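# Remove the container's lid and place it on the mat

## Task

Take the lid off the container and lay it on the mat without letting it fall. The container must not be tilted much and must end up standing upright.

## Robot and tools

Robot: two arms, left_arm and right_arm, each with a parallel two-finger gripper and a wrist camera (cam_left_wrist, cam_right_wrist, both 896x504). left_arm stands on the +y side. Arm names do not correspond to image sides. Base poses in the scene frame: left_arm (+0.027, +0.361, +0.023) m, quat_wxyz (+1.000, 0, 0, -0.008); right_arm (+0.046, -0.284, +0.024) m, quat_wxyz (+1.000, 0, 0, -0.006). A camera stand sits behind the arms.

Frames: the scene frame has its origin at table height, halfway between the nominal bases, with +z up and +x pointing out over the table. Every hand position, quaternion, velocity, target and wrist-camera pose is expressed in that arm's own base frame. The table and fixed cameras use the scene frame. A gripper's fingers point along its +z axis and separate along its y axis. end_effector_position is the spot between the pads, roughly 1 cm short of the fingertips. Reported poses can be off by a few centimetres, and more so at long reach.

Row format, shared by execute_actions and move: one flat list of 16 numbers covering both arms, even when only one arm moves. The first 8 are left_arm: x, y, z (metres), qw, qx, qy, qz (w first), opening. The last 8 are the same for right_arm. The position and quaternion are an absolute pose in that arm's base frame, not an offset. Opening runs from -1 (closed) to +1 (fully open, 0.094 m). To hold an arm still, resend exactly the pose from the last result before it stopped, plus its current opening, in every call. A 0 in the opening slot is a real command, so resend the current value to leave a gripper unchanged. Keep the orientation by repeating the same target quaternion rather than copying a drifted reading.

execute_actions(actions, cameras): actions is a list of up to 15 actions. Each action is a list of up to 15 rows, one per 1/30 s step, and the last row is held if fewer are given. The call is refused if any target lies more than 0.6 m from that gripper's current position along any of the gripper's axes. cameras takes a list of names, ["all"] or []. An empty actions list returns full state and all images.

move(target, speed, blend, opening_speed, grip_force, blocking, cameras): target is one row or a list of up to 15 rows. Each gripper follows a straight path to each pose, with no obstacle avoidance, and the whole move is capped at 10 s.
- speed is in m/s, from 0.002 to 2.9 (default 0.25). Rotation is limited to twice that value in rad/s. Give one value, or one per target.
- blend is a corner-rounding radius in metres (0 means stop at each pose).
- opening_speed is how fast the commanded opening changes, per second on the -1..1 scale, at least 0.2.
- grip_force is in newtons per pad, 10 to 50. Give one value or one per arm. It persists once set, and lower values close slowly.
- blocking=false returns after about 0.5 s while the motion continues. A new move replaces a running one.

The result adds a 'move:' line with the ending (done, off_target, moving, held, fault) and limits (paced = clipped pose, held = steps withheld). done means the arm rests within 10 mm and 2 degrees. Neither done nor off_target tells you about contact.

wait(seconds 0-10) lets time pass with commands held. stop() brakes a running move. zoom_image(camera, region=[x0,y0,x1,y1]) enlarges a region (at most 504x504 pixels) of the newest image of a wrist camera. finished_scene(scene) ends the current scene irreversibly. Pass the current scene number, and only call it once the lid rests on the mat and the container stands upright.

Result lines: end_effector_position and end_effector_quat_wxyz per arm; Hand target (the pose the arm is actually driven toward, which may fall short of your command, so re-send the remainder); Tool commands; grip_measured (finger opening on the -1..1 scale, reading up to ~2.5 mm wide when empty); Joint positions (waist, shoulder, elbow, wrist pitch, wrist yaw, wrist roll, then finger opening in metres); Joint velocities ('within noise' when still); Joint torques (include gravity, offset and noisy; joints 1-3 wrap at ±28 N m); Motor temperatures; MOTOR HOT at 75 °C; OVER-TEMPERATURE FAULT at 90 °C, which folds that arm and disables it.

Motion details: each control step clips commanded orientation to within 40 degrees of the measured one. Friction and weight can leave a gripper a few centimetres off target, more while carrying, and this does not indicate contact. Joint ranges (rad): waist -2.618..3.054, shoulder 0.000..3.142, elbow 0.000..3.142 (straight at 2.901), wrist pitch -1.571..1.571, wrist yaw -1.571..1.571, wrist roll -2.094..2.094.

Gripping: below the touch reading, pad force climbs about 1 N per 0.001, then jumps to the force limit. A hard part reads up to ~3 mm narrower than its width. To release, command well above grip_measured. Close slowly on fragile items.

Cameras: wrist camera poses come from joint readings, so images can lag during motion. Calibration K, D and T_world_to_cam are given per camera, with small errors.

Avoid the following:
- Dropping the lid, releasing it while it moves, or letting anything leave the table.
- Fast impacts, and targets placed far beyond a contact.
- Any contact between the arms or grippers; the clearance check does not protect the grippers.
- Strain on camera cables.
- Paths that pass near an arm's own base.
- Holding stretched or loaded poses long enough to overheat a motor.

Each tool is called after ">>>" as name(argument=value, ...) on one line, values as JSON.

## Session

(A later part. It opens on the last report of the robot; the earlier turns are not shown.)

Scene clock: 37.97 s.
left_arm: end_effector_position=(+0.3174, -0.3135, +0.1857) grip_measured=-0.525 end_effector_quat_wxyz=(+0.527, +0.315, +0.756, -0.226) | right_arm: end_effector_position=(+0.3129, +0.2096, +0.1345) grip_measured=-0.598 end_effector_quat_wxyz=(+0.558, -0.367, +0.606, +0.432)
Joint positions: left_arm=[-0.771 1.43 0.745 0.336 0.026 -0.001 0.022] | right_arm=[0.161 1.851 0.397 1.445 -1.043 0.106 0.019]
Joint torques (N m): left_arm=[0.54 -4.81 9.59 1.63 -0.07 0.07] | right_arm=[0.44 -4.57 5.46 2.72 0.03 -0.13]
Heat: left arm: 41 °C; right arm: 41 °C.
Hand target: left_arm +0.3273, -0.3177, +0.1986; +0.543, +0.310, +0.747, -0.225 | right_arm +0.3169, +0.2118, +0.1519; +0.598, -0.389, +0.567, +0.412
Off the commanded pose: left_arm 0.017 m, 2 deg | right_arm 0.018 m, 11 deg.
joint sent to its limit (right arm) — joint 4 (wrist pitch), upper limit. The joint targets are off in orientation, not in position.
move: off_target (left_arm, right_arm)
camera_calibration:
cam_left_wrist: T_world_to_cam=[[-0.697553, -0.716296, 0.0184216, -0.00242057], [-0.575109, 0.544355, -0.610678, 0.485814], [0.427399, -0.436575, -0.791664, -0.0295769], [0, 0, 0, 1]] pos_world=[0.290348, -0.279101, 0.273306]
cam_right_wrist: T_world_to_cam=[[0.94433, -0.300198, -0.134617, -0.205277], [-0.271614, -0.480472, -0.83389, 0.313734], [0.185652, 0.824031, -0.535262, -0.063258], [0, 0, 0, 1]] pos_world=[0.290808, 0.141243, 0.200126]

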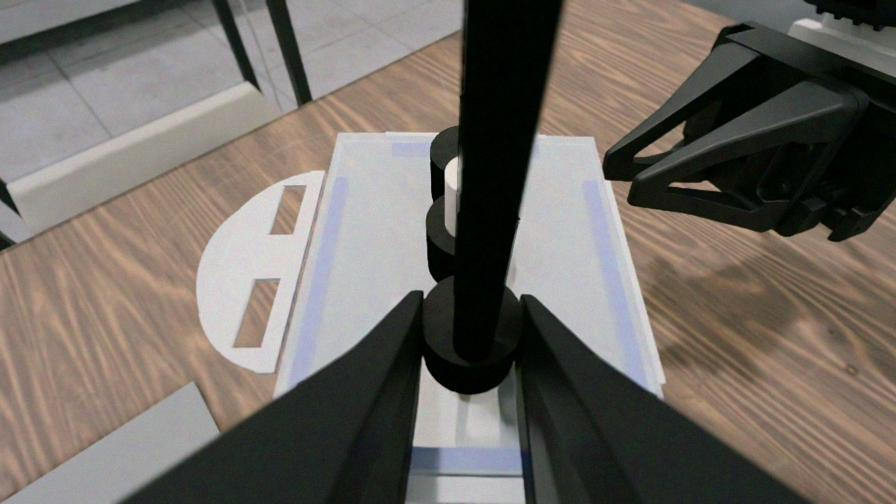

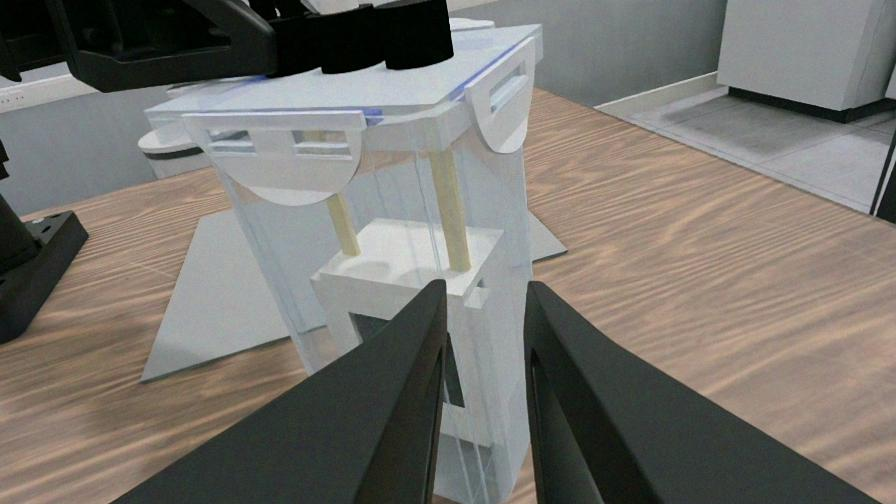

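>>> move(target=[0.328,-0.3185,0.1985,0.5431,0.3096,0.7474,-0.2249,-1,0.333,0.235,0.166,0.6266,-0.3678,0.5352,0.4307,-0.6], speed=0.1, cameras=["cam_right_wrist"])

>>> zoom_image(camera="cam_right_wrist", region=[350, 80, 650, 320])

Scene clock: 40.70 s.
left_arm: end_effector_position=(+0.3174, -0.3135, +0.1857) grip_measured=-0.525 end_effector_quat_wxyz=(+0.527, +0.315, +0.756, -0.226) | right_arm: end_effector_position=(+0.3290, +0.2324, +0.1478) grip_measured=-0.598 end_effector_quat_wxyz=(+0.573, -0.367, +0.593, +0.431)
Joint positions: left_arm=[-0.771 1.43 0.745 0.336 0.026 -0.001 0.022] | right_arm=[0.236 1.877 0.48 1.445 -0.964 0.13 0.019]
Joint torques (N m): left_arm=[0.49 -4.81 9.62 1.63 -0.06 0.08] | right_arm=[0.64 -5.05 5.86 2.76 0.05 0.04]
Heat: left arm: 41 °C; right arm: 42 °C.
Hand target: left_arm +0.3273, -0.3177, +0.1986; +0.543, +0.310, +0.747, -0.225 | right_arm +0.3318, +0.2347, +0.1659; +0.609, -0.381, +0.555, +0.419
Off the commanded pose: left_arm 0.017 m, 2 deg | right_arm 0.019 m, 9 deg.
joint sent to its limit (right arm) — joint 4 (wrist pitch), upper limit. The joint targets are off in orientation, not in position.
move: off_target (left_arm, right_arm)
camera_calibration:
cam_right_wrist: T_world_to_cam=[[0.947253, -0.301311, -0.10919, -0.216333], [-0.245041, -0.461345, -0.852711, 0.329808], [0.206557, 0.834489, -0.510844, -0.0909237], [0, 0, 0, 1]] pos_world=[0.30452, 0.162847, 0.211162]
Images, in order (width x height): cam_right_wrist 896x504.

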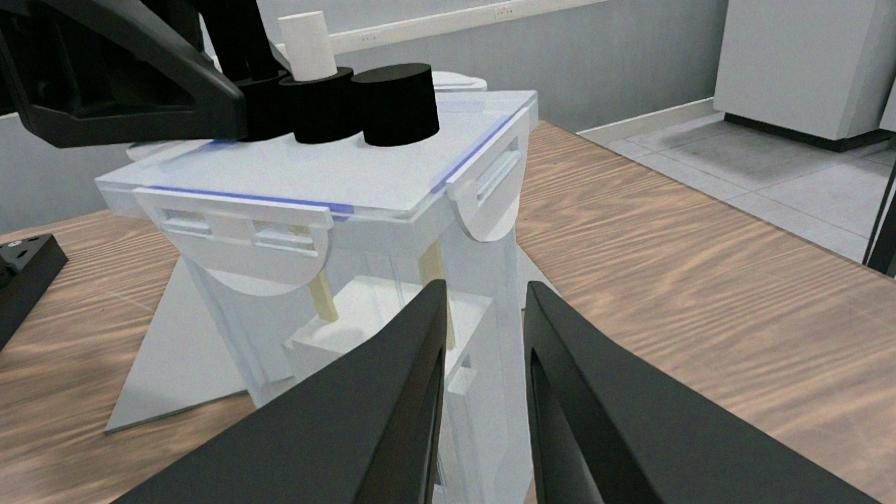

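Scaled by 1.680 from the camera's 896x504 image, which has a finer 1280x720 frame.

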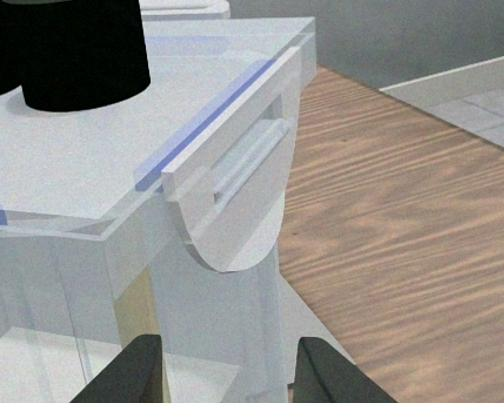

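>>> move(target=[0.328,-0.3185,0.1985,0.5431,0.3096,0.7474,-0.2249,-1,0.341,0.246,0.160,0.6266,-0.3678,0.5352,0.4307,-0.6], speed=0.06, cameras=["cam_right_wrist"])

>>> zoom_image(camera="cam_right_wrist", region=[350, 80, 650, 320])

Scene clock: 43.13 s.
left_arm: end_effector_position=(+0.3174, -0.3135, +0.1857) grip_measured=-0.525 end_effector_quat_wxyz=(+0.527, +0.315, +0.756, -0.226) | right_arm: end_effector_position=(+0.3368, +0.2428, +0.1415) grip_measured=-0.598 end_effector_quat_wxyz=(+0.570, -0.366, +0.595, +0.432)
Joint positions: left_arm=[-0.771 1.43 0.745 0.336 0.026 -0.001 0.022] | right_arm=[0.265 1.926 0.521 1.445 -0.935 0.13 0.019]
Joint torques (N m): left_arm=[0.51 -4.83 9.61 1.64 -0.06 0.07] | right_arm=[0.61 -5.44 5.89 2.77 0.05 -0.07]
Heat: left arm: 41 °C; right arm: 42 °C.
Hand target: left_arm +0.3273, -0.3177, +0.1986; +0.543, +0.310, +0.747, -0.225 | right_arm +0.3398, +0.2456, +0.1599; +0.609, -0.381, +0.555, +0.419
Off the commanded pose: left_arm 0.017 m, 2 deg | right_arm 0.019 m, 9 deg.
joint sent to its limit (right arm) — joint 4 (wrist pitch), upper limit. The joint targets are off in orientation, not in position.
move: off_target (left_arm, right_arm)
camera_calibration:
cam_right_wrist: T_world_to_cam=[[0.946418, -0.301049, -0.116884, -0.219997], [-0.25202, -0.462182, -0.850219, 0.333326], [0.201936, 0.83412, -0.513288, -0.102526], [0, 0, 0, 1]] pos_world=[0.312918, 0.173346, 0.20506]
Images, in order (width x height): cam_right_wrist 896x504.

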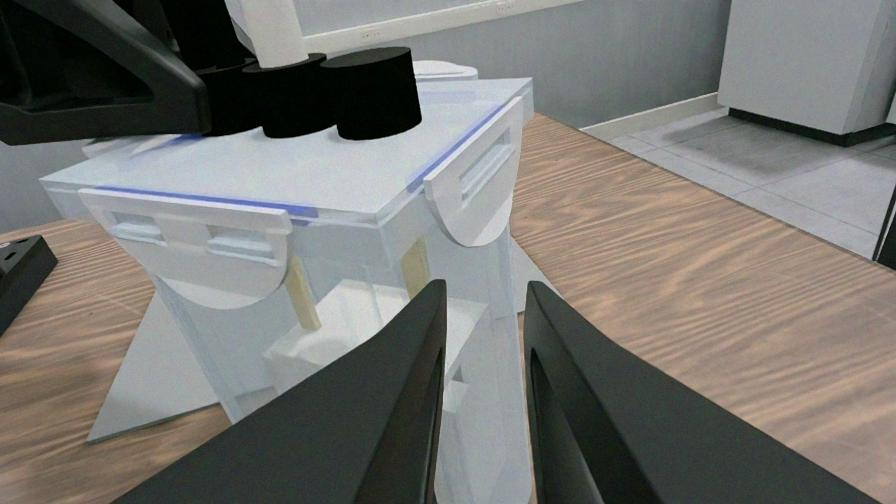

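Scaled by 1.680 from the camera's 896x504 image, which has a finer 1280x720 frame.

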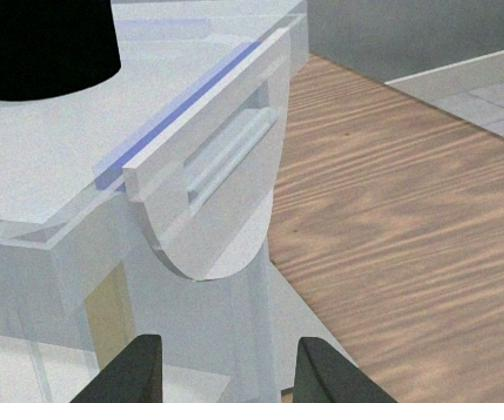

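>>> move(target=[0.328,-0.3185,0.1985,0.5431,0.3096,0.7474,-0.2249,-1,0.351,0.2565,0.162,0.6266,-0.3678,0.5352,0.4307,-0.6], speed=0.06, cameras=["cam_right_wrist"])

>>> zoom_image(camera="cam_right_wrist", region=[350, 120, 600, 320])

Scene clock: 45.63 s.
left_arm: end_effector_position=(+0.3174, -0.3135, +0.1857) grip_measured=-0.525 end_effector_quat_wxyz=(+0.527, +0.315, +0.756, -0.226) | right_arm: end_effector_position=(+0.3474, +0.2532, +0.1435) grip_measured=-0.598 end_effector_quat_wxyz=(+0.576, -0.367, +0.589, +0.431)
Joint positions: left_arm=[-0.771 1.43 0.745 0.336 0.026 -0.001 0.022] | right_arm=[0.29 1.961 0.574 1.445 -0.908 0.132 0.019]
Joint torques (N m): left_arm=[0.5 -4.82 9.62 1.64 -0.07 0.07] | right_arm=[0.58 -5.83 6.11 2.79 0.11 0.05]
Motor temperatures (°C): left_arm=[30 35 38 41 31 30 32] | right_arm=[29 32 37 43 28 31 32]
Heat: left arm: 41 °C; right arm: 43 °C.
Hand target: left_arm +0.3273, -0.3177, +0.1986; +0.543, +0.310, +0.747, -0.225 | right_arm +0.3498, +0.2561, +0.1619; +0.613, -0.379, +0.551, +0.422
Off the commanded pose: left_arm 0.017 m, 2 deg | right_arm 0.019 m, 8 deg.
joint sent to its limit (right arm) — joint 4 (wrist pitch), upper limit. The joint targets are off in orientation, not in position.
move: off_target (left_arm, right_arm)
camera_calibration:
cam_right_wrist: T_world_to_cam=[[0.94767, -0.301587, -0.104726, -0.228693], [-0.23977, -0.455763, -0.857199, 0.337555], [0.21079, 0.837452, -0.504224, -0.117467], [0, 0, 0, 1]] pos_world=[0.322422, 0.183247, 0.206172]
Images, in order (width x height): cam_right_wrist 896x504.

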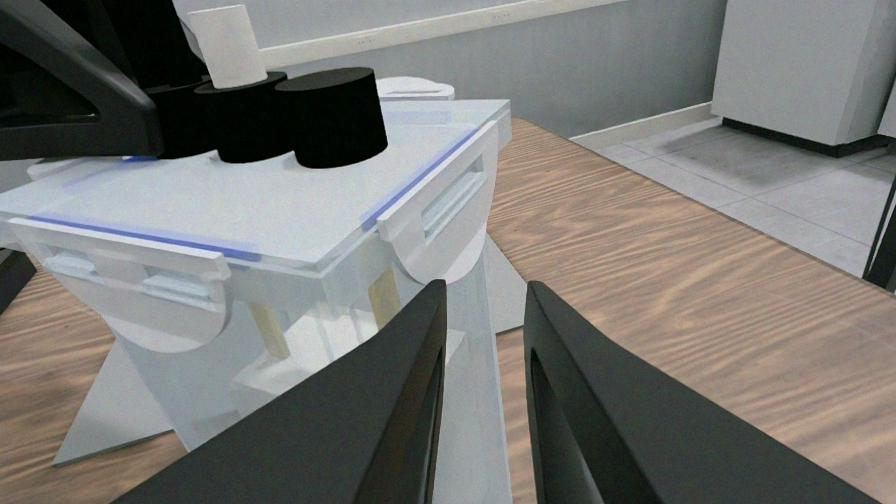

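Scaled by 2.016 from the camera's 896x504 image, which has a finer 1280x720 frame.

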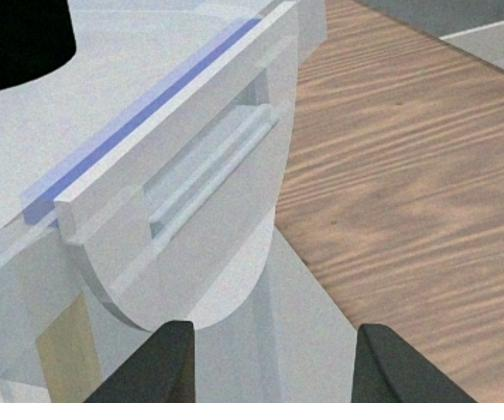

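>>> move(target=[[0.328,-0.3185,0.1985,0.5431,0.3096,0.7474,-0.2249,-1,0.3345,0.2446,0.161,0.6266,-0.3678,0.5352,0.4307,-0.6],[0.328,-0.3185,0.1985,0.5431,0.3096,0.7474,-0.2249,-1,0.3515,0.263,0.163,0.6266,-0.3678,0.5352,0.4307,-0.6]], speed=0.06, cameras=["cam_right_wrist"])

>>> zoom_image(camera="cam_right_wrist", region=[350, 120, 600, 320])

Scene clock: 49.43 s.
left_arm: end_effector_position=(+0.3177, -0.3134, +0.1860) grip_measured=-0.525 end_effector_quat_wxyz=(+0.528, +0.314, +0.756, -0.225) | right_arm: end_effector_position=(+0.3460, +0.2590, +0.1425) grip_measured=-0.598 end_effector_quat_wxyz=(+0.574, -0.368, +0.589, +0.433)
Joint positions: left_arm=[-0.771 1.43 0.745 0.338 0.024 -0.001 0.022] | right_arm=[0.308 1.968 0.579 1.445 -0.896 0.132 0.019]
Joint torques (N m): left_arm=[0.51 -4.77 9.58 1.62 -0.04 0.07] | right_arm=[0.77 -5.93 6.5 2.79 0.14 0.06]
Heat: left arm: 41 °C; right arm: 43 °C.
Hand target: left_arm +0.3274, -0.3178, +0.1986; +0.543, +0.310, +0.747, -0.225 | right_arm +0.3500, +0.2624, +0.1629; +0.614, -0.377, +0.549, +0.423
Off the commanded pose: left_arm 0.017 m, 2 deg | right_arm 0.022 m, 9 deg.
joint sent to its limit (right arm) — joint 4 (wrist pitch), upper limit. The joint targets are off in orientation, not in position.
move: off_target (left_arm, right_arm)
camera_calibration:
cam_right_wrist: T_world_to_cam=[[0.949372, -0.295738, -0.105981, -0.227611], [-0.238067, -0.457144, -0.856938, 0.338738], [0.204981, 0.838784, -0.504405, -0.1209], [0, 0, 0, 1]] pos_world=[0.321512, 0.188948, 0.205172]
Images, in order (width x height): cam_right_wrist 896x504.

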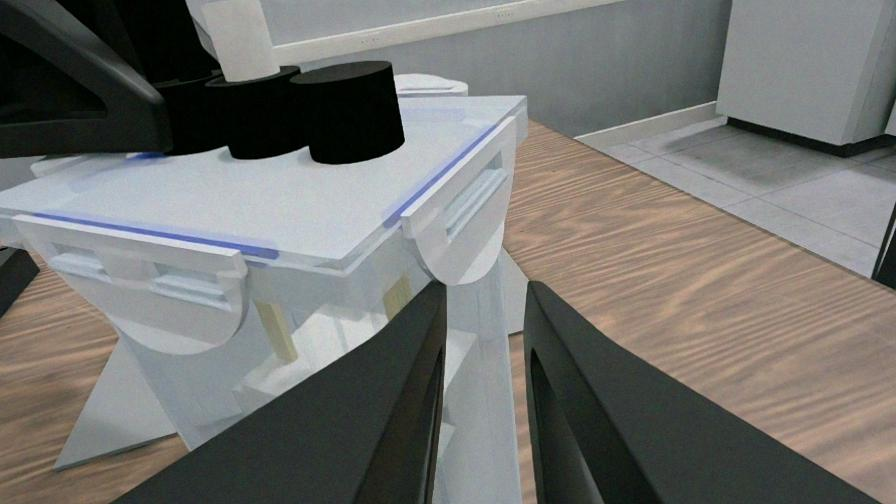

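Scaled by 2.016 from the camera's 896x504 image, which has a finer 1280x720 frame.

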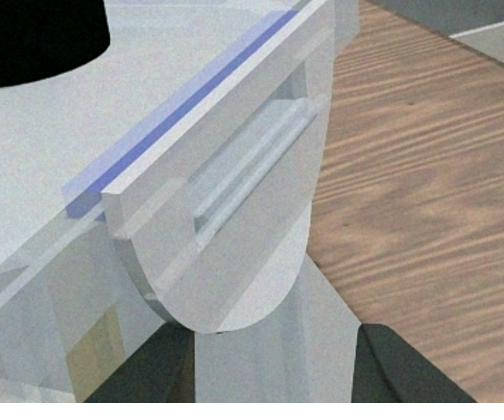

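>>> move(target=[0.328,-0.3185,0.1985,0.5431,0.3096,0.7474,-0.2249,-1,0.3575,0.272,0.170,0.6266,-0.3678,0.5352,0.4307,-0.6], speed=0.06, cameras=["all"])

>>> zoom_image(camera="cam_right_wrist", region=[350, 120, 600, 320])

Scene clock: 50.70 s.
left_arm: end_effector_position=(+0.3211, -0.3099, +0.1860) grip_measured=-0.525 end_effector_quat_wxyz=(+0.531, +0.307, +0.759, -0.218) | right_arm: end_effector_position=(+0.3525, +0.2655, +0.1432) grip_measured=-0.598 end_effector_quat_wxyz=(+0.577, -0.361, +0.590, +0.434)
Joint positions: left_arm=[-0.767 1.43 0.745 0.338 0.008 -0.002 0.022] | right_arm=[0.327 1.987 0.607 1.445 -0.865 0.145 0.019]
Joint torques (N m): left_arm=[0.13 -4.79 9.62 1.63 0.09 0.1] | right_arm=[1.06 -6.78 7.41 2.8 0.1 0.07]
Heat: left arm: 41 °C; right arm: 44 °C.
Hand target: left_arm +0.3274, -0.3178, +0.1986; +0.543, +0.310, +0.747, -0.225 | right_arm +0.3555, +0.2711, +0.1696; +0.620, -0.373, +0.543, +0.426
Off the commanded pose: left_arm 0.017 m, 2 deg | right_arm 0.028 m, 9 deg.
joint sent to its limit (right arm) — joint 4 (wrist pitch), upper limit. The joint targets still meet the commanded pose.
move: off_target (left_arm, right_arm)
camera_calibration:
cam_left_wrist: T_world_to_cam=[[-0.681905, -0.731303, 0.014197, -0.00610984], [-0.584368, 0.533017, -0.611888, 0.485925], [0.439908, -0.425546, -0.790817, -0.0301063], [0, 0, 0, 1]] pos_world=[0.293036, -0.276286, 0.27361]
cam_right_wrist: T_world_to_cam=[[0.945158, -0.306087, -0.11396, -0.22643], [-0.248158, -0.44614, -0.85987, 0.34495], [0.212353, 0.840993, -0.497631, -0.131463], [0, 0, 0, 1]] pos_world=[0.327531, 0.195148, 0.205388]

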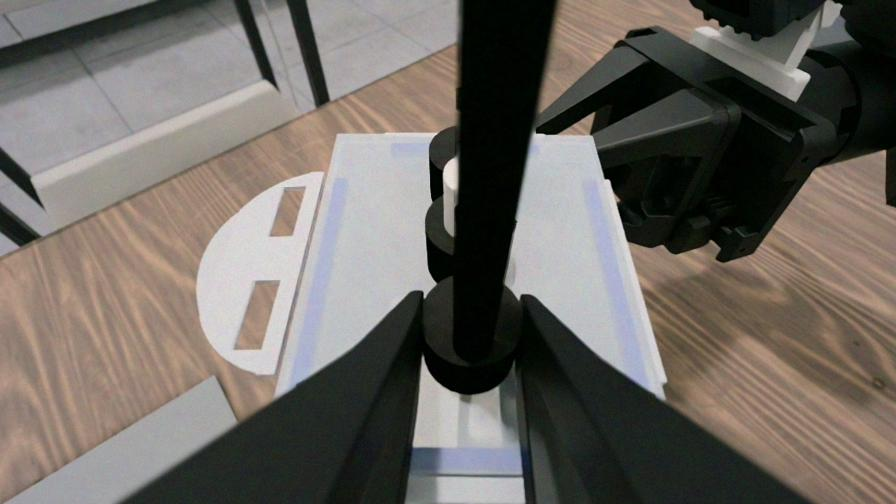

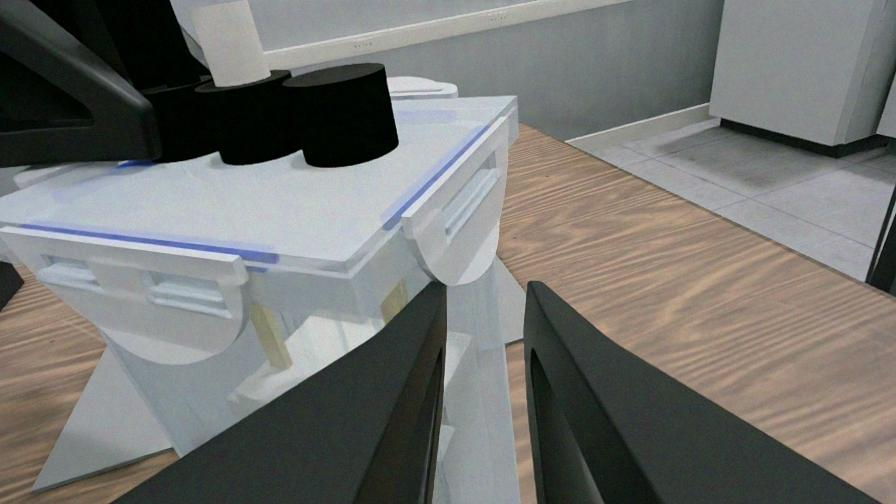

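Scaled by 2.016 from the camera's 896x504 image, which has a finer 1280x720 frame.

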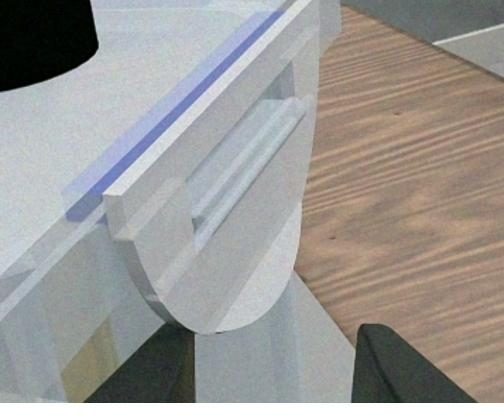

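>>> move(target=[[0.328,-0.3185,0.1985,0.5431,0.3096,0.7474,-0.2249,-1,0.336,0.246,0.161,0.6266,-0.3678,0.5352,0.4307,-0.6],[0.328,-0.3185,0.1985,0.5431,0.3096,0.7474,-0.2249,-1,0.3285,0.2565,0.161,0.6266,-0.3678,0.5352,0.4307,-0.6]], speed=0.08, cameras=["cam_right_wrist"])

>>> zoom_image(camera="cam_right_wrist", region=[350, 120, 600, 320])

Scene clock: 54.77 s.
left_arm: end_effector_position=(+0.3207, -0.3104, +0.1855) grip_measured=-0.525 end_effector_quat_wxyz=(+0.530, +0.309, +0.758, -0.219) | right_arm: end_effector_position=(+0.3341, +0.2541, +0.1268) grip_measured=-0.598 end_effector_quat_wxyz=(+0.559, -0.361, +0.608, +0.433)
Joint positions: left_arm=[-0.767 1.431 0.745 0.338 0.012 -0.001 0.022] | right_arm=[0.308 1.963 0.518 1.445 -0.887 0.124 0.019]
Joint torques (N m): left_arm=[0.17 -4.9 9.63 1.62 0.06 0.08] | right_arm=[0.98 -10.76 3.19 2.82 0.01 -0.14]
Heat: left arm: 41 °C; right arm: 44 °C.
Hand target: left_arm +0.3274, -0.3178, +0.1986; +0.543, +0.310, +0.747, -0.225 | right_arm +0.3278, +0.2566, +0.1600; +0.608, -0.382, +0.555, +0.420
Off the commanded pose: left_arm 0.017 m, 2 deg | right_arm 0.035 m, 11 deg.
joint sent to its limit (right arm) — joint 4 (wrist pitch), upper limit. The joint targets are off in orientation, not in position.
move: off_target (left_arm, right_arm)
camera_calibration:
cam_right_wrist: T_world_to_cam=[[0.940371, -0.307417, -0.145593, -0.208416], [-0.283397, -0.471355, -0.835171, 0.336269], [0.18812, 0.826631, -0.530369, -0.110223], [0, 0, 0, 1]] pos_world=[0.312021, 0.185545, 0.192039]
Images, in order (width x height): cam_right_wrist 896x504.

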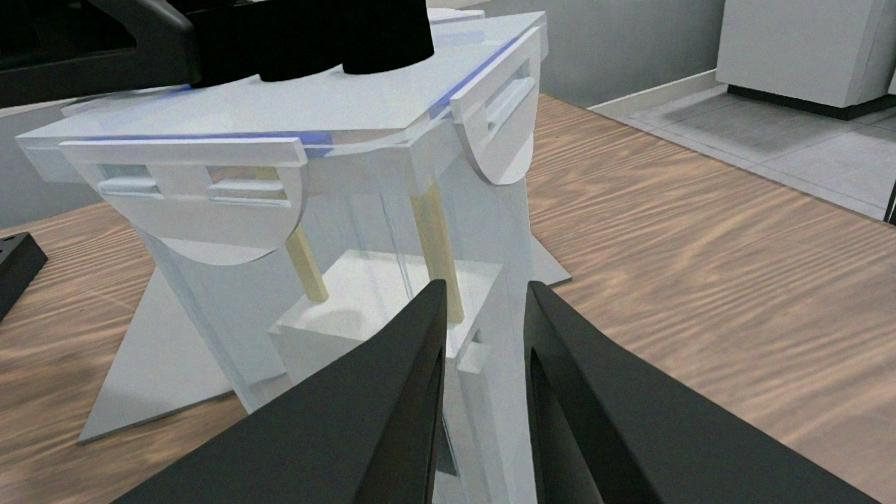

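Scaled by 2.016 from the camera's 896x504 image, which has a finer 1280x720 frame.

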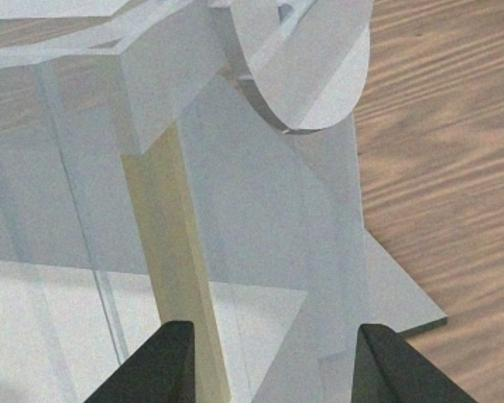

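>>> move(target=[[0.328,-0.3185,0.1985,0.5431,0.3096,0.7474,-0.2249,-1,0.326,0.262,0.160,0.6266,-0.3678,0.5352,0.4307,-0.6],[0.328,-0.3185,0.1985,0.5431,0.3096,0.7474,-0.2249,-1,0.328,0.264,0.166,0.6266,-0.3678,0.5352,0.4307,-0.6]], speed=0.06, cameras=["cam_right_wrist"])

>>> zoom_image(camera="cam_right_wrist", region=[350, 120, 600, 320])

Scene clock: 57.47 s.
left_arm: end_effector_position=(+0.3218, -0.3093, +0.1855) grip_measured=-0.525 end_effector_quat_wxyz=(+0.532, +0.307, +0.759, -0.216) | right_arm: end_effector_position=(+0.3368, +0.2568, +0.1271) grip_measured=-0.598 end_effector_quat_wxyz=(+0.565, -0.355, +0.612, +0.425)
Joint positions: left_arm=[-0.767 1.431 0.745 0.338 0.004 -0.001 0.022] | right_arm=[0.325 1.963 0.518 1.445 -0.845 0.119 0.019]
Joint torques (N m): left_arm=[0.13 -4.9 9.61 1.62 0.13 0.07] | right_arm=[1.84 -11.07 3.9 2.84 -0.15 0]
Heat: left arm: 42 °C; right arm: 45 °C.
Hand target: left_arm +0.3274, -0.3177, +0.1986; +0.543, +0.309, +0.747, -0.225 | right_arm +0.3272, +0.2638, +0.1644; +0.611, -0.380, +0.552, +0.422
Off the commanded pose: left_arm 0.017 m, 2 deg | right_arm 0.041 m, 11 deg.
joint sent to its limit (right arm) — joint 4 (wrist pitch), upper limit. The joint targets are off in orientation, not in position.
move: off_target (left_arm, right_arm)
camera_calibration:
cam_right_wrist: T_world_to_cam=[[0.933139, -0.331219, -0.139809, -0.20232], [-0.290471, -0.465437, -0.836059, 0.339519], [0.211846, 0.82077, -0.530526, -0.119194], [0, 0, 0, 1]] pos_world=[0.312663, 0.188843, 0.192337]
Images, in order (width x height): cam_right_wrist 896x504.

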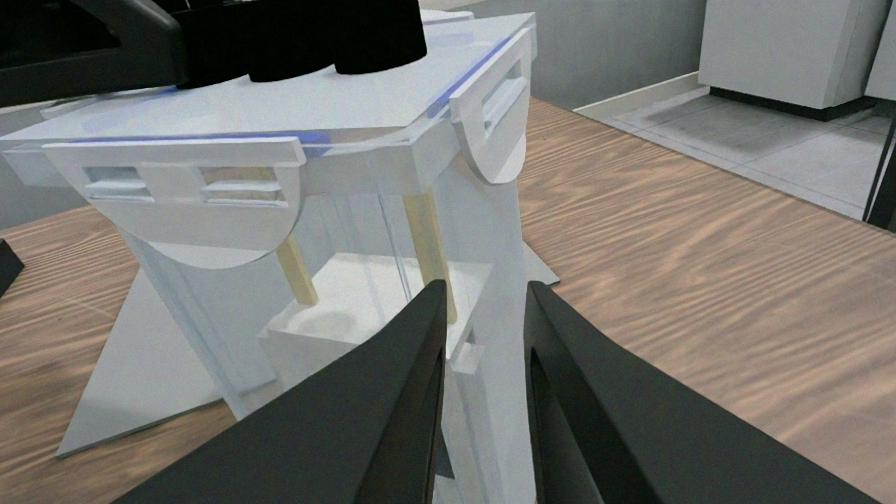

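Scaled by 2.016 from the camera's 896x504 image, which has a finer 1280x720 frame.

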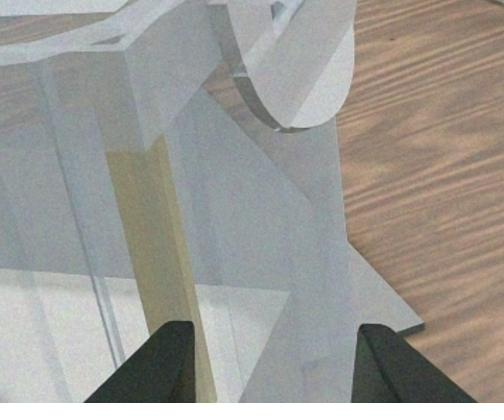

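>>> move(target=[[0.328,-0.3185,0.1985,0.5431,0.3096,0.7474,-0.2249,-1,0.328,0.226,0.150,0.6266,-0.3678,0.5352,0.4307,-0.6],[0.328,-0.3185,0.1985,0.5431,0.3096,0.7474,-0.2249,-1,0.340,0.235,0.162,0.6266,-0.3678,0.5352,0.4307,-0.6]], speed=0.08, cameras=["cam_right_wrist"])

>>> zoom_image(camera="cam_right_wrist", region=[350, 120, 600, 320])

Scene clock: 60.37 s.
left_arm: end_effector_position=(+0.3215, -0.3096, +0.1855) grip_measured=-0.525 end_effector_quat_wxyz=(+0.531, +0.308, +0.759, -0.217) | right_arm: end_effector_position=(+0.3364, +0.2324, +0.1244) grip_measured=-0.598 end_effector_quat_wxyz=(+0.554, -0.361, +0.610, +0.437)
Joint positions: left_arm=[-0.767 1.431 0.745 0.338 0.005 0 0.022] | right_arm=[0.229 1.963 0.507 1.445 -0.974 0.125 0.019]
Joint torques (N m): left_arm=[0.14 -4.9 9.62 1.62 0.11 0.07] | right_arm=[0.55 -10.19 5.41 2.77 0 0.02]
Heat: left arm: 42 °C; right arm: 45 °C.
Hand target: left_arm +0.3274, -0.3178, +0.1986; +0.543, +0.310, +0.747, -0.225 | right_arm +0.3381, +0.2348, +0.1612; +0.607, -0.383, +0.556, +0.419
Off the commanded pose: left_arm 0.017 m, 2 deg | right_arm 0.038 m, 12 deg.
joint sent to its limit (right arm) — joint 4 (wrist pitch), upper limit. The joint targets are off in orientation, not in position.
move: off_target (left_arm, right_arm)
camera_calibration:
cam_right_wrist: T_world_to_cam=[[0.941187, -0.300489, -0.154512, -0.218494], [-0.288134, -0.474916, -0.831525, 0.326639], [0.176484, 0.82714, -0.533566, -0.0897957], [0, 0, 0, 1]] pos_world=[0.315607, 0.163744, 0.189936]
Images, in order (width x height): cam_right_wrist 896x504.

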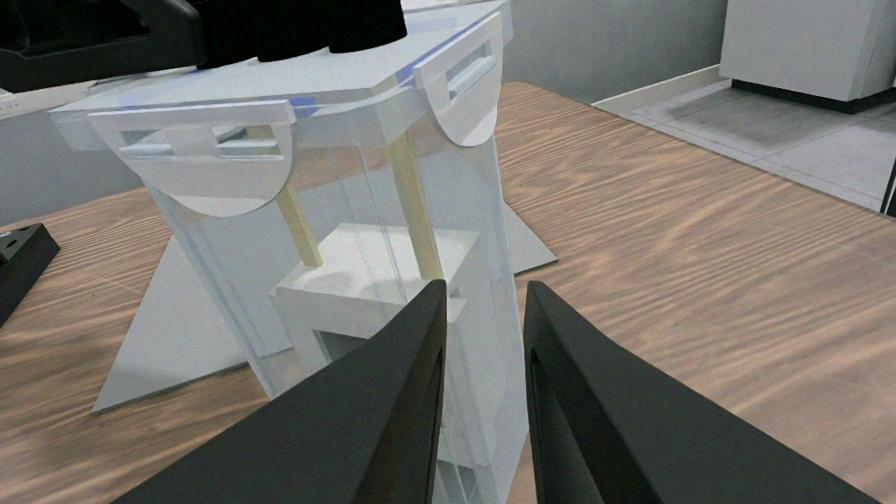

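Scaled by 2.016 from the camera's 896x504 image, which has a finer 1280x720 frame.

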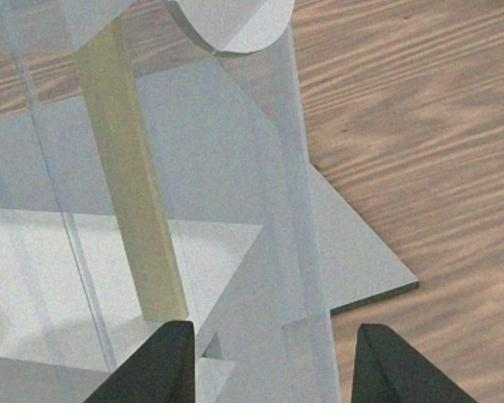

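>>> move(target=[[0.328,-0.3185,0.1985,0.5431,0.3096,0.7474,-0.2249,-1,0.336,0.238,0.185,0.6266,-0.3678,0.5352,0.4307,-0.6],[0.328,-0.3185,0.1985,0.5431,0.3096,0.7474,-0.2249,-1,0.336,0.24,0.162,0.6266,-0.3678,0.5352,0.4307,-0.6]], speed=0.1, cameras=["cam_right_wrist"])

>>> zoom_image(camera="cam_right_wrist", region=[350, 120, 600, 320])

Scene clock: 62.50 s.
left_arm: end_effector_position=(+0.3215, -0.3096, +0.1855) grip_measured=-0.525 end_effector_quat_wxyz=(+0.531, +0.308, +0.759, -0.217) | right_arm: end_effector_position=(+0.3348, +0.2377, +0.1469) grip_measured=-0.598 end_effector_quat_wxyz=(+0.572, -0.365, +0.593, +0.433)
Joint positions: left_arm=[-0.767 1.431 0.745 0.338 0.005 0 0.022] | right_arm=[0.25 1.901 0.507 1.445 -0.948 0.138 0.019]
Joint torques (N m): left_arm=[0.16 -4.9 9.63 1.63 0.12 0.07] | right_arm=[0.57 -5.29 4.92 2.75 0.07 -0.17]
Heat: left arm: 42 °C; right arm: 45 °C.
Hand target: left_arm +0.3274, -0.3178, +0.1986; +0.543, +0.310, +0.747, -0.225 | right_arm +0.3352, +0.2397, +0.1620; +0.609, -0.381, +0.556, +0.418
Off the commanded pose: left_arm 0.017 m, 2 deg | right_arm 0.015 m, 9 deg.
joint sent to its limit (right arm) — joint 4 (wrist pitch), upper limit. The joint targets are off in orientation, not in position.
move: off_target (left_arm, right_arm)
camera_calibration:
cam_right_wrist: T_world_to_cam=[[0.946327, -0.301937, -0.115321, -0.218961], [-0.249841, -0.457007, -0.853653, 0.33353], [0.205047, 0.836647, -0.507915, -0.0974536], [0, 0, 0, 1]] pos_world=[0.310521, 0.167847, 0.20997]
Images, in order (width x height): cam_right_wrist 896x504.

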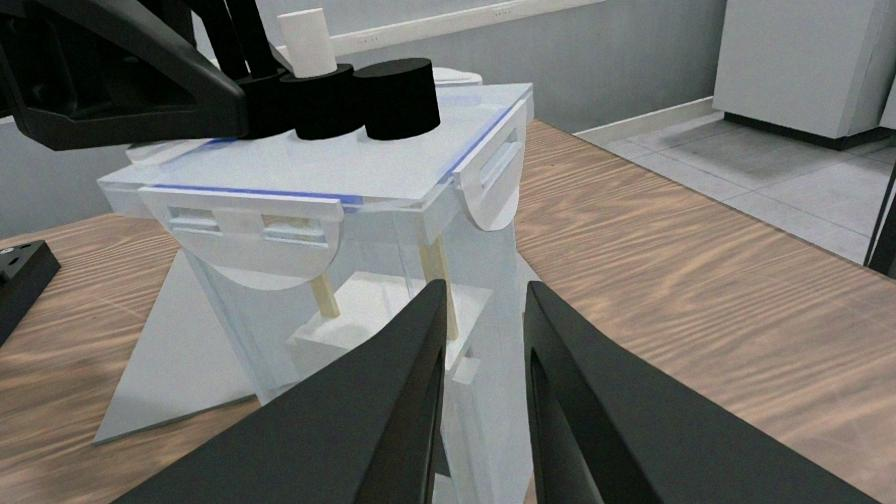

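Scaled by 2.016 from the camera's 896x504 image, which has a finer 1280x720 frame.

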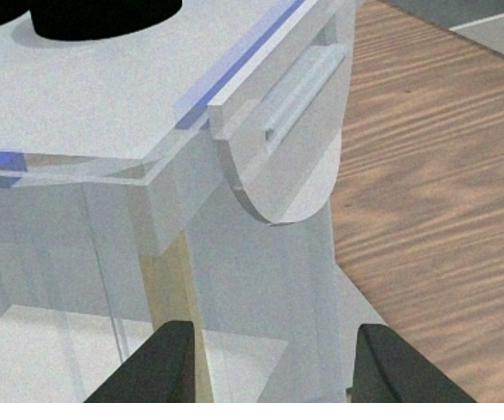

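>>> move(target=[0.328,-0.3185,0.1985,0.5431,0.3096,0.7474,-0.2249,-1,0.347,0.266,0.160,0.6266,-0.3678,0.5352,0.4307,-0.6], speed=0.06, cameras=["cam_right_wrist"])

>>> zoom_image(camera="cam_right_wrist", region=[350, 120, 600, 320])

Scene clock: 64.33 s.
left_arm: end_effector_position=(+0.3217, -0.3094, +0.1855) grip_measured=-0.525 end_effector_quat_wxyz=(+0.531, +0.307, +0.759, -0.216) | right_arm: end_effector_position=(+0.3464, +0.2603, +0.1411) grip_measured=-0.598 end_effector_quat_wxyz=(+0.576, -0.360, +0.595, +0.430)
Joint positions: left_arm=[-0.766 1.431 0.745 0.338 0.005 0 0.022] | right_arm=[0.32 1.965 0.57 1.445 -0.864 0.136 0.019]
Joint torques (N m): left_arm=[0.12 -4.9 9.62 1.63 0.12 0.07] | right_arm=[0.92 -5.79 6.05 2.81 -0.06 -0.11]
Heat: left arm: 42 °C; right arm: 45 °C.
Hand target: left_arm +0.3273, -0.3178, +0.1986; +0.543, +0.310, +0.747, -0.225 | right_arm +0.3459, +0.2655, +0.1597; +0.613, -0.378, +0.552, +0.421
Off the commanded pose: left_arm 0.017 m, 2 deg | right_arm 0.020 m, 9 deg.
joint sent to its limit (right arm) — joint 4 (wrist pitch), upper limit. The joint targets are off in orientation, not in position.
move: off_target (left_arm, right_arm)
camera_calibration:
cam_right_wrist: T_world_to_cam=[[0.941907, -0.314917, -0.116787, -0.218628], [-0.256754, -0.450929, -0.854833, 0.342788], [0.216539, 0.835159, -0.50559, -0.125634], [0, 0, 0, 1]] pos_world=[0.321144, 0.190647, 0.203974]
Images, in order (width x height): cam_right_wrist 896x504.

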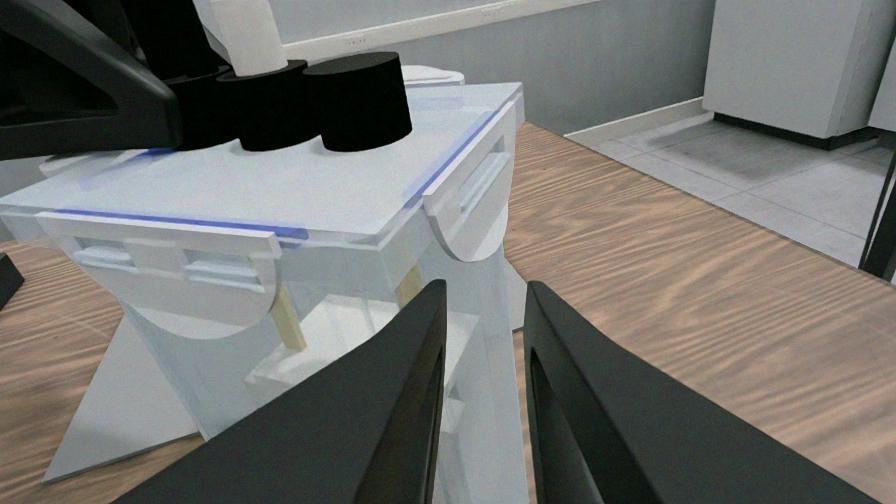

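Scaled by 2.016 from the camera's 896x504 image, which has a finer 1280x720 frame.

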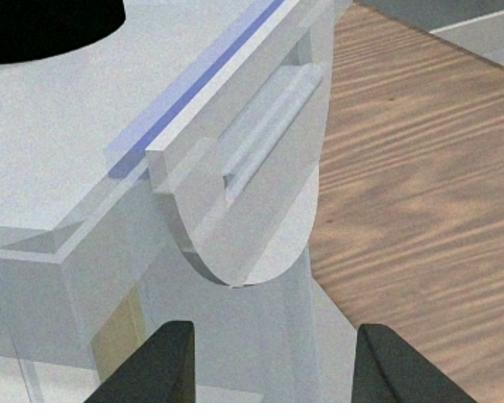

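>>> move(target=[0.328,-0.3185,0.1985,0.5431,0.3096,0.7474,-0.2249,-1,0.3505,0.279,0.166,0.6266,-0.3678,0.5352,0.4307,-0.6], speed=0.05, cameras=["cam_right_wrist"])

>>> zoom_image(camera="cam_right_wrist", region=[350, 120, 600, 320])

Scene clock: 65.60 s.
left_arm: end_effector_position=(+0.3231, -0.3079, +0.1855) grip_measured=-0.525 end_effector_quat_wxyz=(+0.532, +0.304, +0.760, -0.214) | right_arm: end_effector_position=(+0.3529, +0.2678, +0.1446) grip_measured=-0.598 end_effector_quat_wxyz=(+0.585, -0.355, +0.593, +0.424)
Joint positions: left_arm=[-0.764 1.431 0.745 0.338 -0.002 -0.001 0.022] | right_arm=[0.344 1.977 0.596 1.445 -0.82 0.135 0.019]
Joint torques (N m): left_arm=[-0.05 -4.92 9.61 1.62 0.18 0.08] | right_arm=[2 -6 6.79 2.83 -0.09 0.03]
Heat: left arm: 42 °C; right arm: 45 °C.
Hand target: left_arm +0.3273, -0.3178, +0.1986; +0.543, +0.310, +0.747, -0.225 | right_arm +0.3491, +0.2781, +0.1656; +0.618, -0.374, +0.546, +0.425
Off the commanded pose: left_arm 0.017 m, 2 deg | right_arm 0.024 m, 8 deg.
joint sent to its limit (right arm) — joint 4 (wrist pitch), upper limit. The joint targets still meet the commanded pose.
move: off_target (left_arm, right_arm)
camera_calibration:
cam_right_wrist: T_world_to_cam=[[0.937176, -0.332377, -0.105954, -0.217282], [-0.253457, -0.44004, -0.861466, 0.347655], [0.239708, 0.834201, -0.496638, -0.140715], [0, 0, 0, 1]] pos_world=[0.325478, 0.198147, 0.206587]
Images, in order (width x height): cam_right_wrist 896x504.

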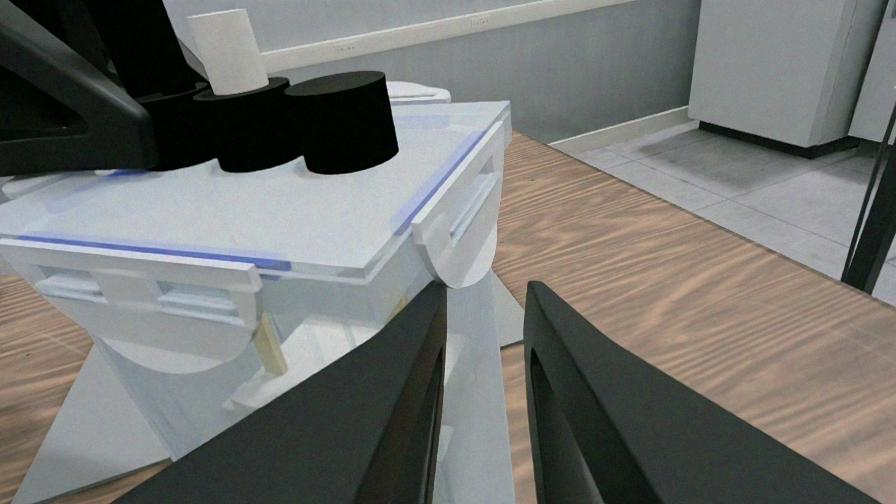

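Scaled by 2.016 from the camera's 896x504 image, which has a finer 1280x720 frame.

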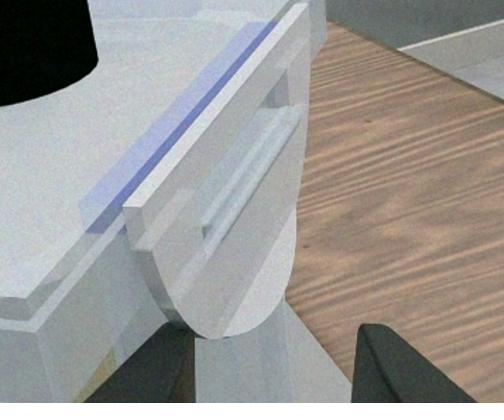

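>>> move(target=[[0.328,-0.3185,0.1985,0.5431,0.3096,0.7474,-0.2249,-1,0.341,0.236,0.160,0.6266,-0.3678,0.5352,0.4307,-0.6],[0.328,-0.3185,0.1985,0.5431,0.3096,0.7474,-0.2249,-1,0.344,0.232,0.175,0.5867,-0.4131,0.5011,0.4837,-0.6],[0.328,-0.3185,0.1985,0.5431,0.3096,0.7474,-0.2249,-1,0.344,0.236,0.161,0.5867,-0.4131,0.5011,0.4837,-0.6]], speed=0.08, cameras=["all"])

>>> zoom_image(camera="cam_right_wrist", region=[350, 120, 600, 320])

Scene clock: 70.63 s.
left_arm: end_effector_position=(+0.3228, -0.3083, +0.1855) grip_measured=-0.525 end_effector_quat_wxyz=(+0.532, +0.305, +0.760, -0.215) | right_arm: end_effector_position=(+0.3416, +0.2340, +0.1481) grip_measured=-0.598 end_effector_quat_wxyz=(+0.531, -0.405, +0.563, +0.486)
Joint positions: left_arm=[-0.764 1.431 0.745 0.338 0.001 -0.001 0.022] | right_arm=[0.184 1.988 0.641 1.444 -1.179 0.208 0.019]
Joint torques (N m): left_arm=[-0.06 -4.92 9.59 1.62 0.15 0.08] | right_arm=[0.39 -6.16 5.85 2.61 0.03 -0.13]
Heat: left arm: 42 °C; right arm: 46 °C.
Hand target: left_arm +0.3273, -0.3178, +0.1986; +0.543, +0.310, +0.747, -0.225 | right_arm +0.3431, +0.2358, +0.1609; +0.568, -0.429, +0.525, +0.466
Off the commanded pose: left_arm 0.017 m, 2 deg | right_arm 0.013 m, 10 deg.
joint sent to its limit (right arm) — joint 4 (wrist pitch), upper limit. The joint targets are off in orientation, not in position.
move: off_target (left_arm, right_arm)
camera_calibration:
cam_left_wrist: T_world_to_cam=[[-0.675868, -0.736949, 0.0104204, -0.00677931], [-0.58765, 0.530301, -0.611104, 0.485795], [0.444827, -0.419149, -0.791482, -0.029981], [0, 0, 0, 1]] pos_world=[0.294232, -0.27518, 0.273213]
cam_right_wrist: T_world_to_cam=[[0.980793, -0.139425, -0.1364, -0.27302], [-0.187574, -0.482467, -0.855594, 0.319519], [0.0534824, 0.864746, -0.499353, -0.0511569], [0, 0, 0, 1]] pos_world=[0.330445, 0.160329, 0.210593]

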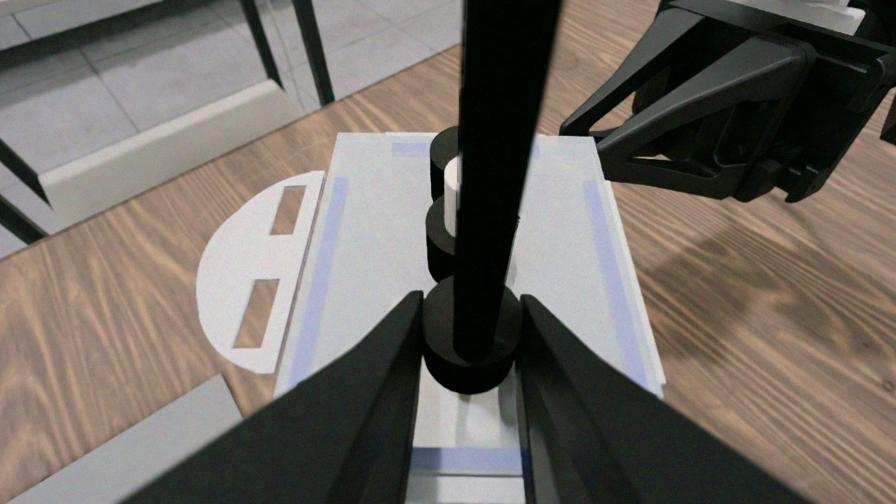

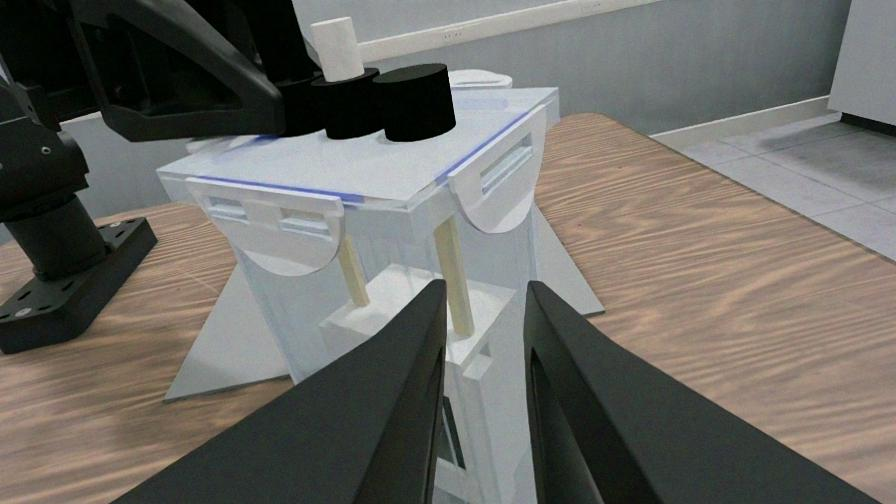

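Scaled by 2.016 from the camera's 896x504 image, which has a finer 1280x720 frame.

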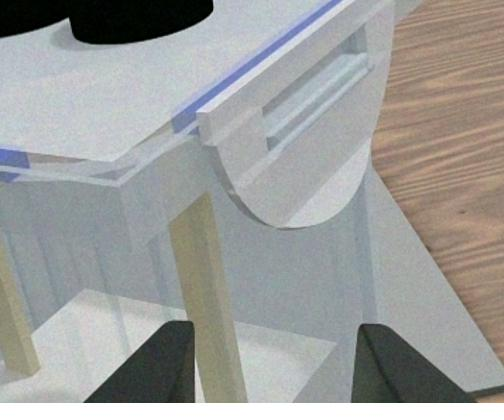

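>>> move(target=[0.328,-0.3185,0.1985,0.5431,0.3096,0.7474,-0.2249,-1,0.348,0.263,0.153,0.5867,-0.4131,0.5011,0.4837,-0.6], speed=0.06, cameras=["cam_right_wrist"])

>>> zoom_image(camera="cam_right_wrist", region=[350, 120, 600, 320])

Scene clock: 73.47 s.
left_arm: end_effector_position=(+0.3229, -0.3081, +0.1855) grip_measured=-0.525 end_effector_quat_wxyz=(+0.532, +0.305, +0.760, -0.214) | right_arm: end_effector_position=(+0.3452, +0.2587, +0.1387) grip_measured=-0.598 end_effector_quat_wxyz=(+0.531, -0.406, +0.563, +0.486)
Joint positions: left_arm=[-0.764 1.431 0.745 0.338 0.001 -0.001 0.022] | right_arm=[0.257 2.042 0.679 1.444 -1.108 0.188 0.019]
Joint torques (N m): left_arm=[-0.06 -4.92 9.61 1.63 0.15 0.07] | right_arm=[0.79 -6.43 6.22 2.65 0.07 -0.13]
Heat: left arm: 42 °C; right arm: 46 °C.
Hand target: left_arm +0.3274, -0.3177, +0.1986; +0.543, +0.310, +0.747, -0.225 | right_arm +0.3469, +0.2626, +0.1530; +0.569, -0.428, +0.522, +0.469
Off the commanded pose: left_arm 0.017 m, 2 deg | right_arm 0.015 m, 10 deg.
joint sent to its limit (right arm) — joint 4 (wrist pitch), upper limit. The joint targets are off in orientation, not in position.
move: off_target (left_arm, right_arm)
camera_calibration:
cam_right_wrist: T_world_to_cam=[[0.981336, -0.137768, -0.134161, -0.275298], [-0.184882, -0.484039, -0.855292, 0.32353], [0.0528929, 0.864133, -0.500476, -0.0769034], [0, 0, 0, 1]] pos_world=[0.334043, 0.185129, 0.20129]
Images, in order (width x height): cam_right_wrist 896x504.

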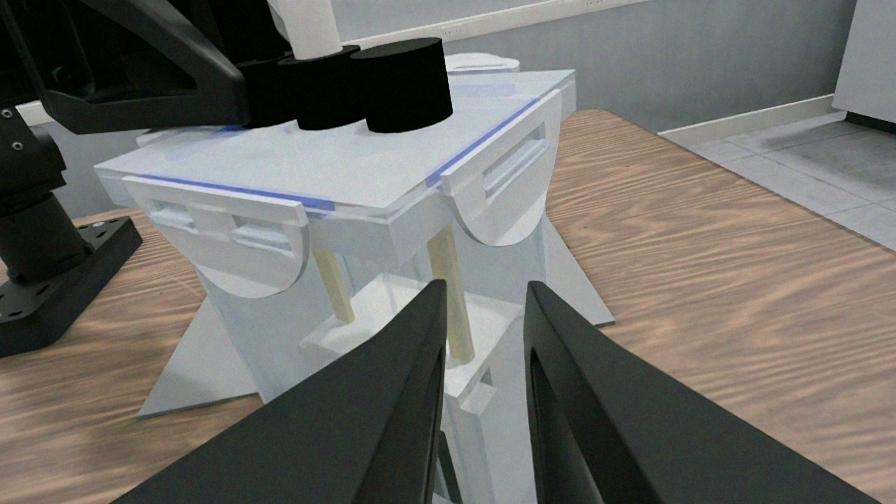

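Scaled by 2.016 from the camera's 896x504 image, which has a finer 1280x720 frame.

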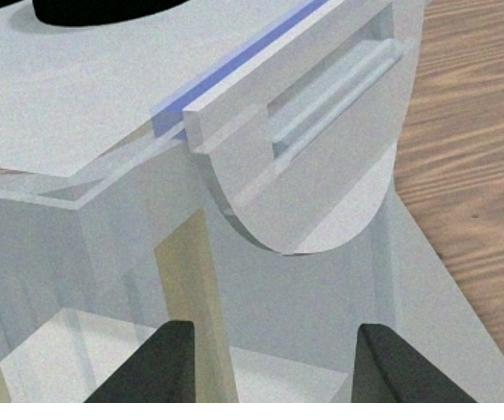

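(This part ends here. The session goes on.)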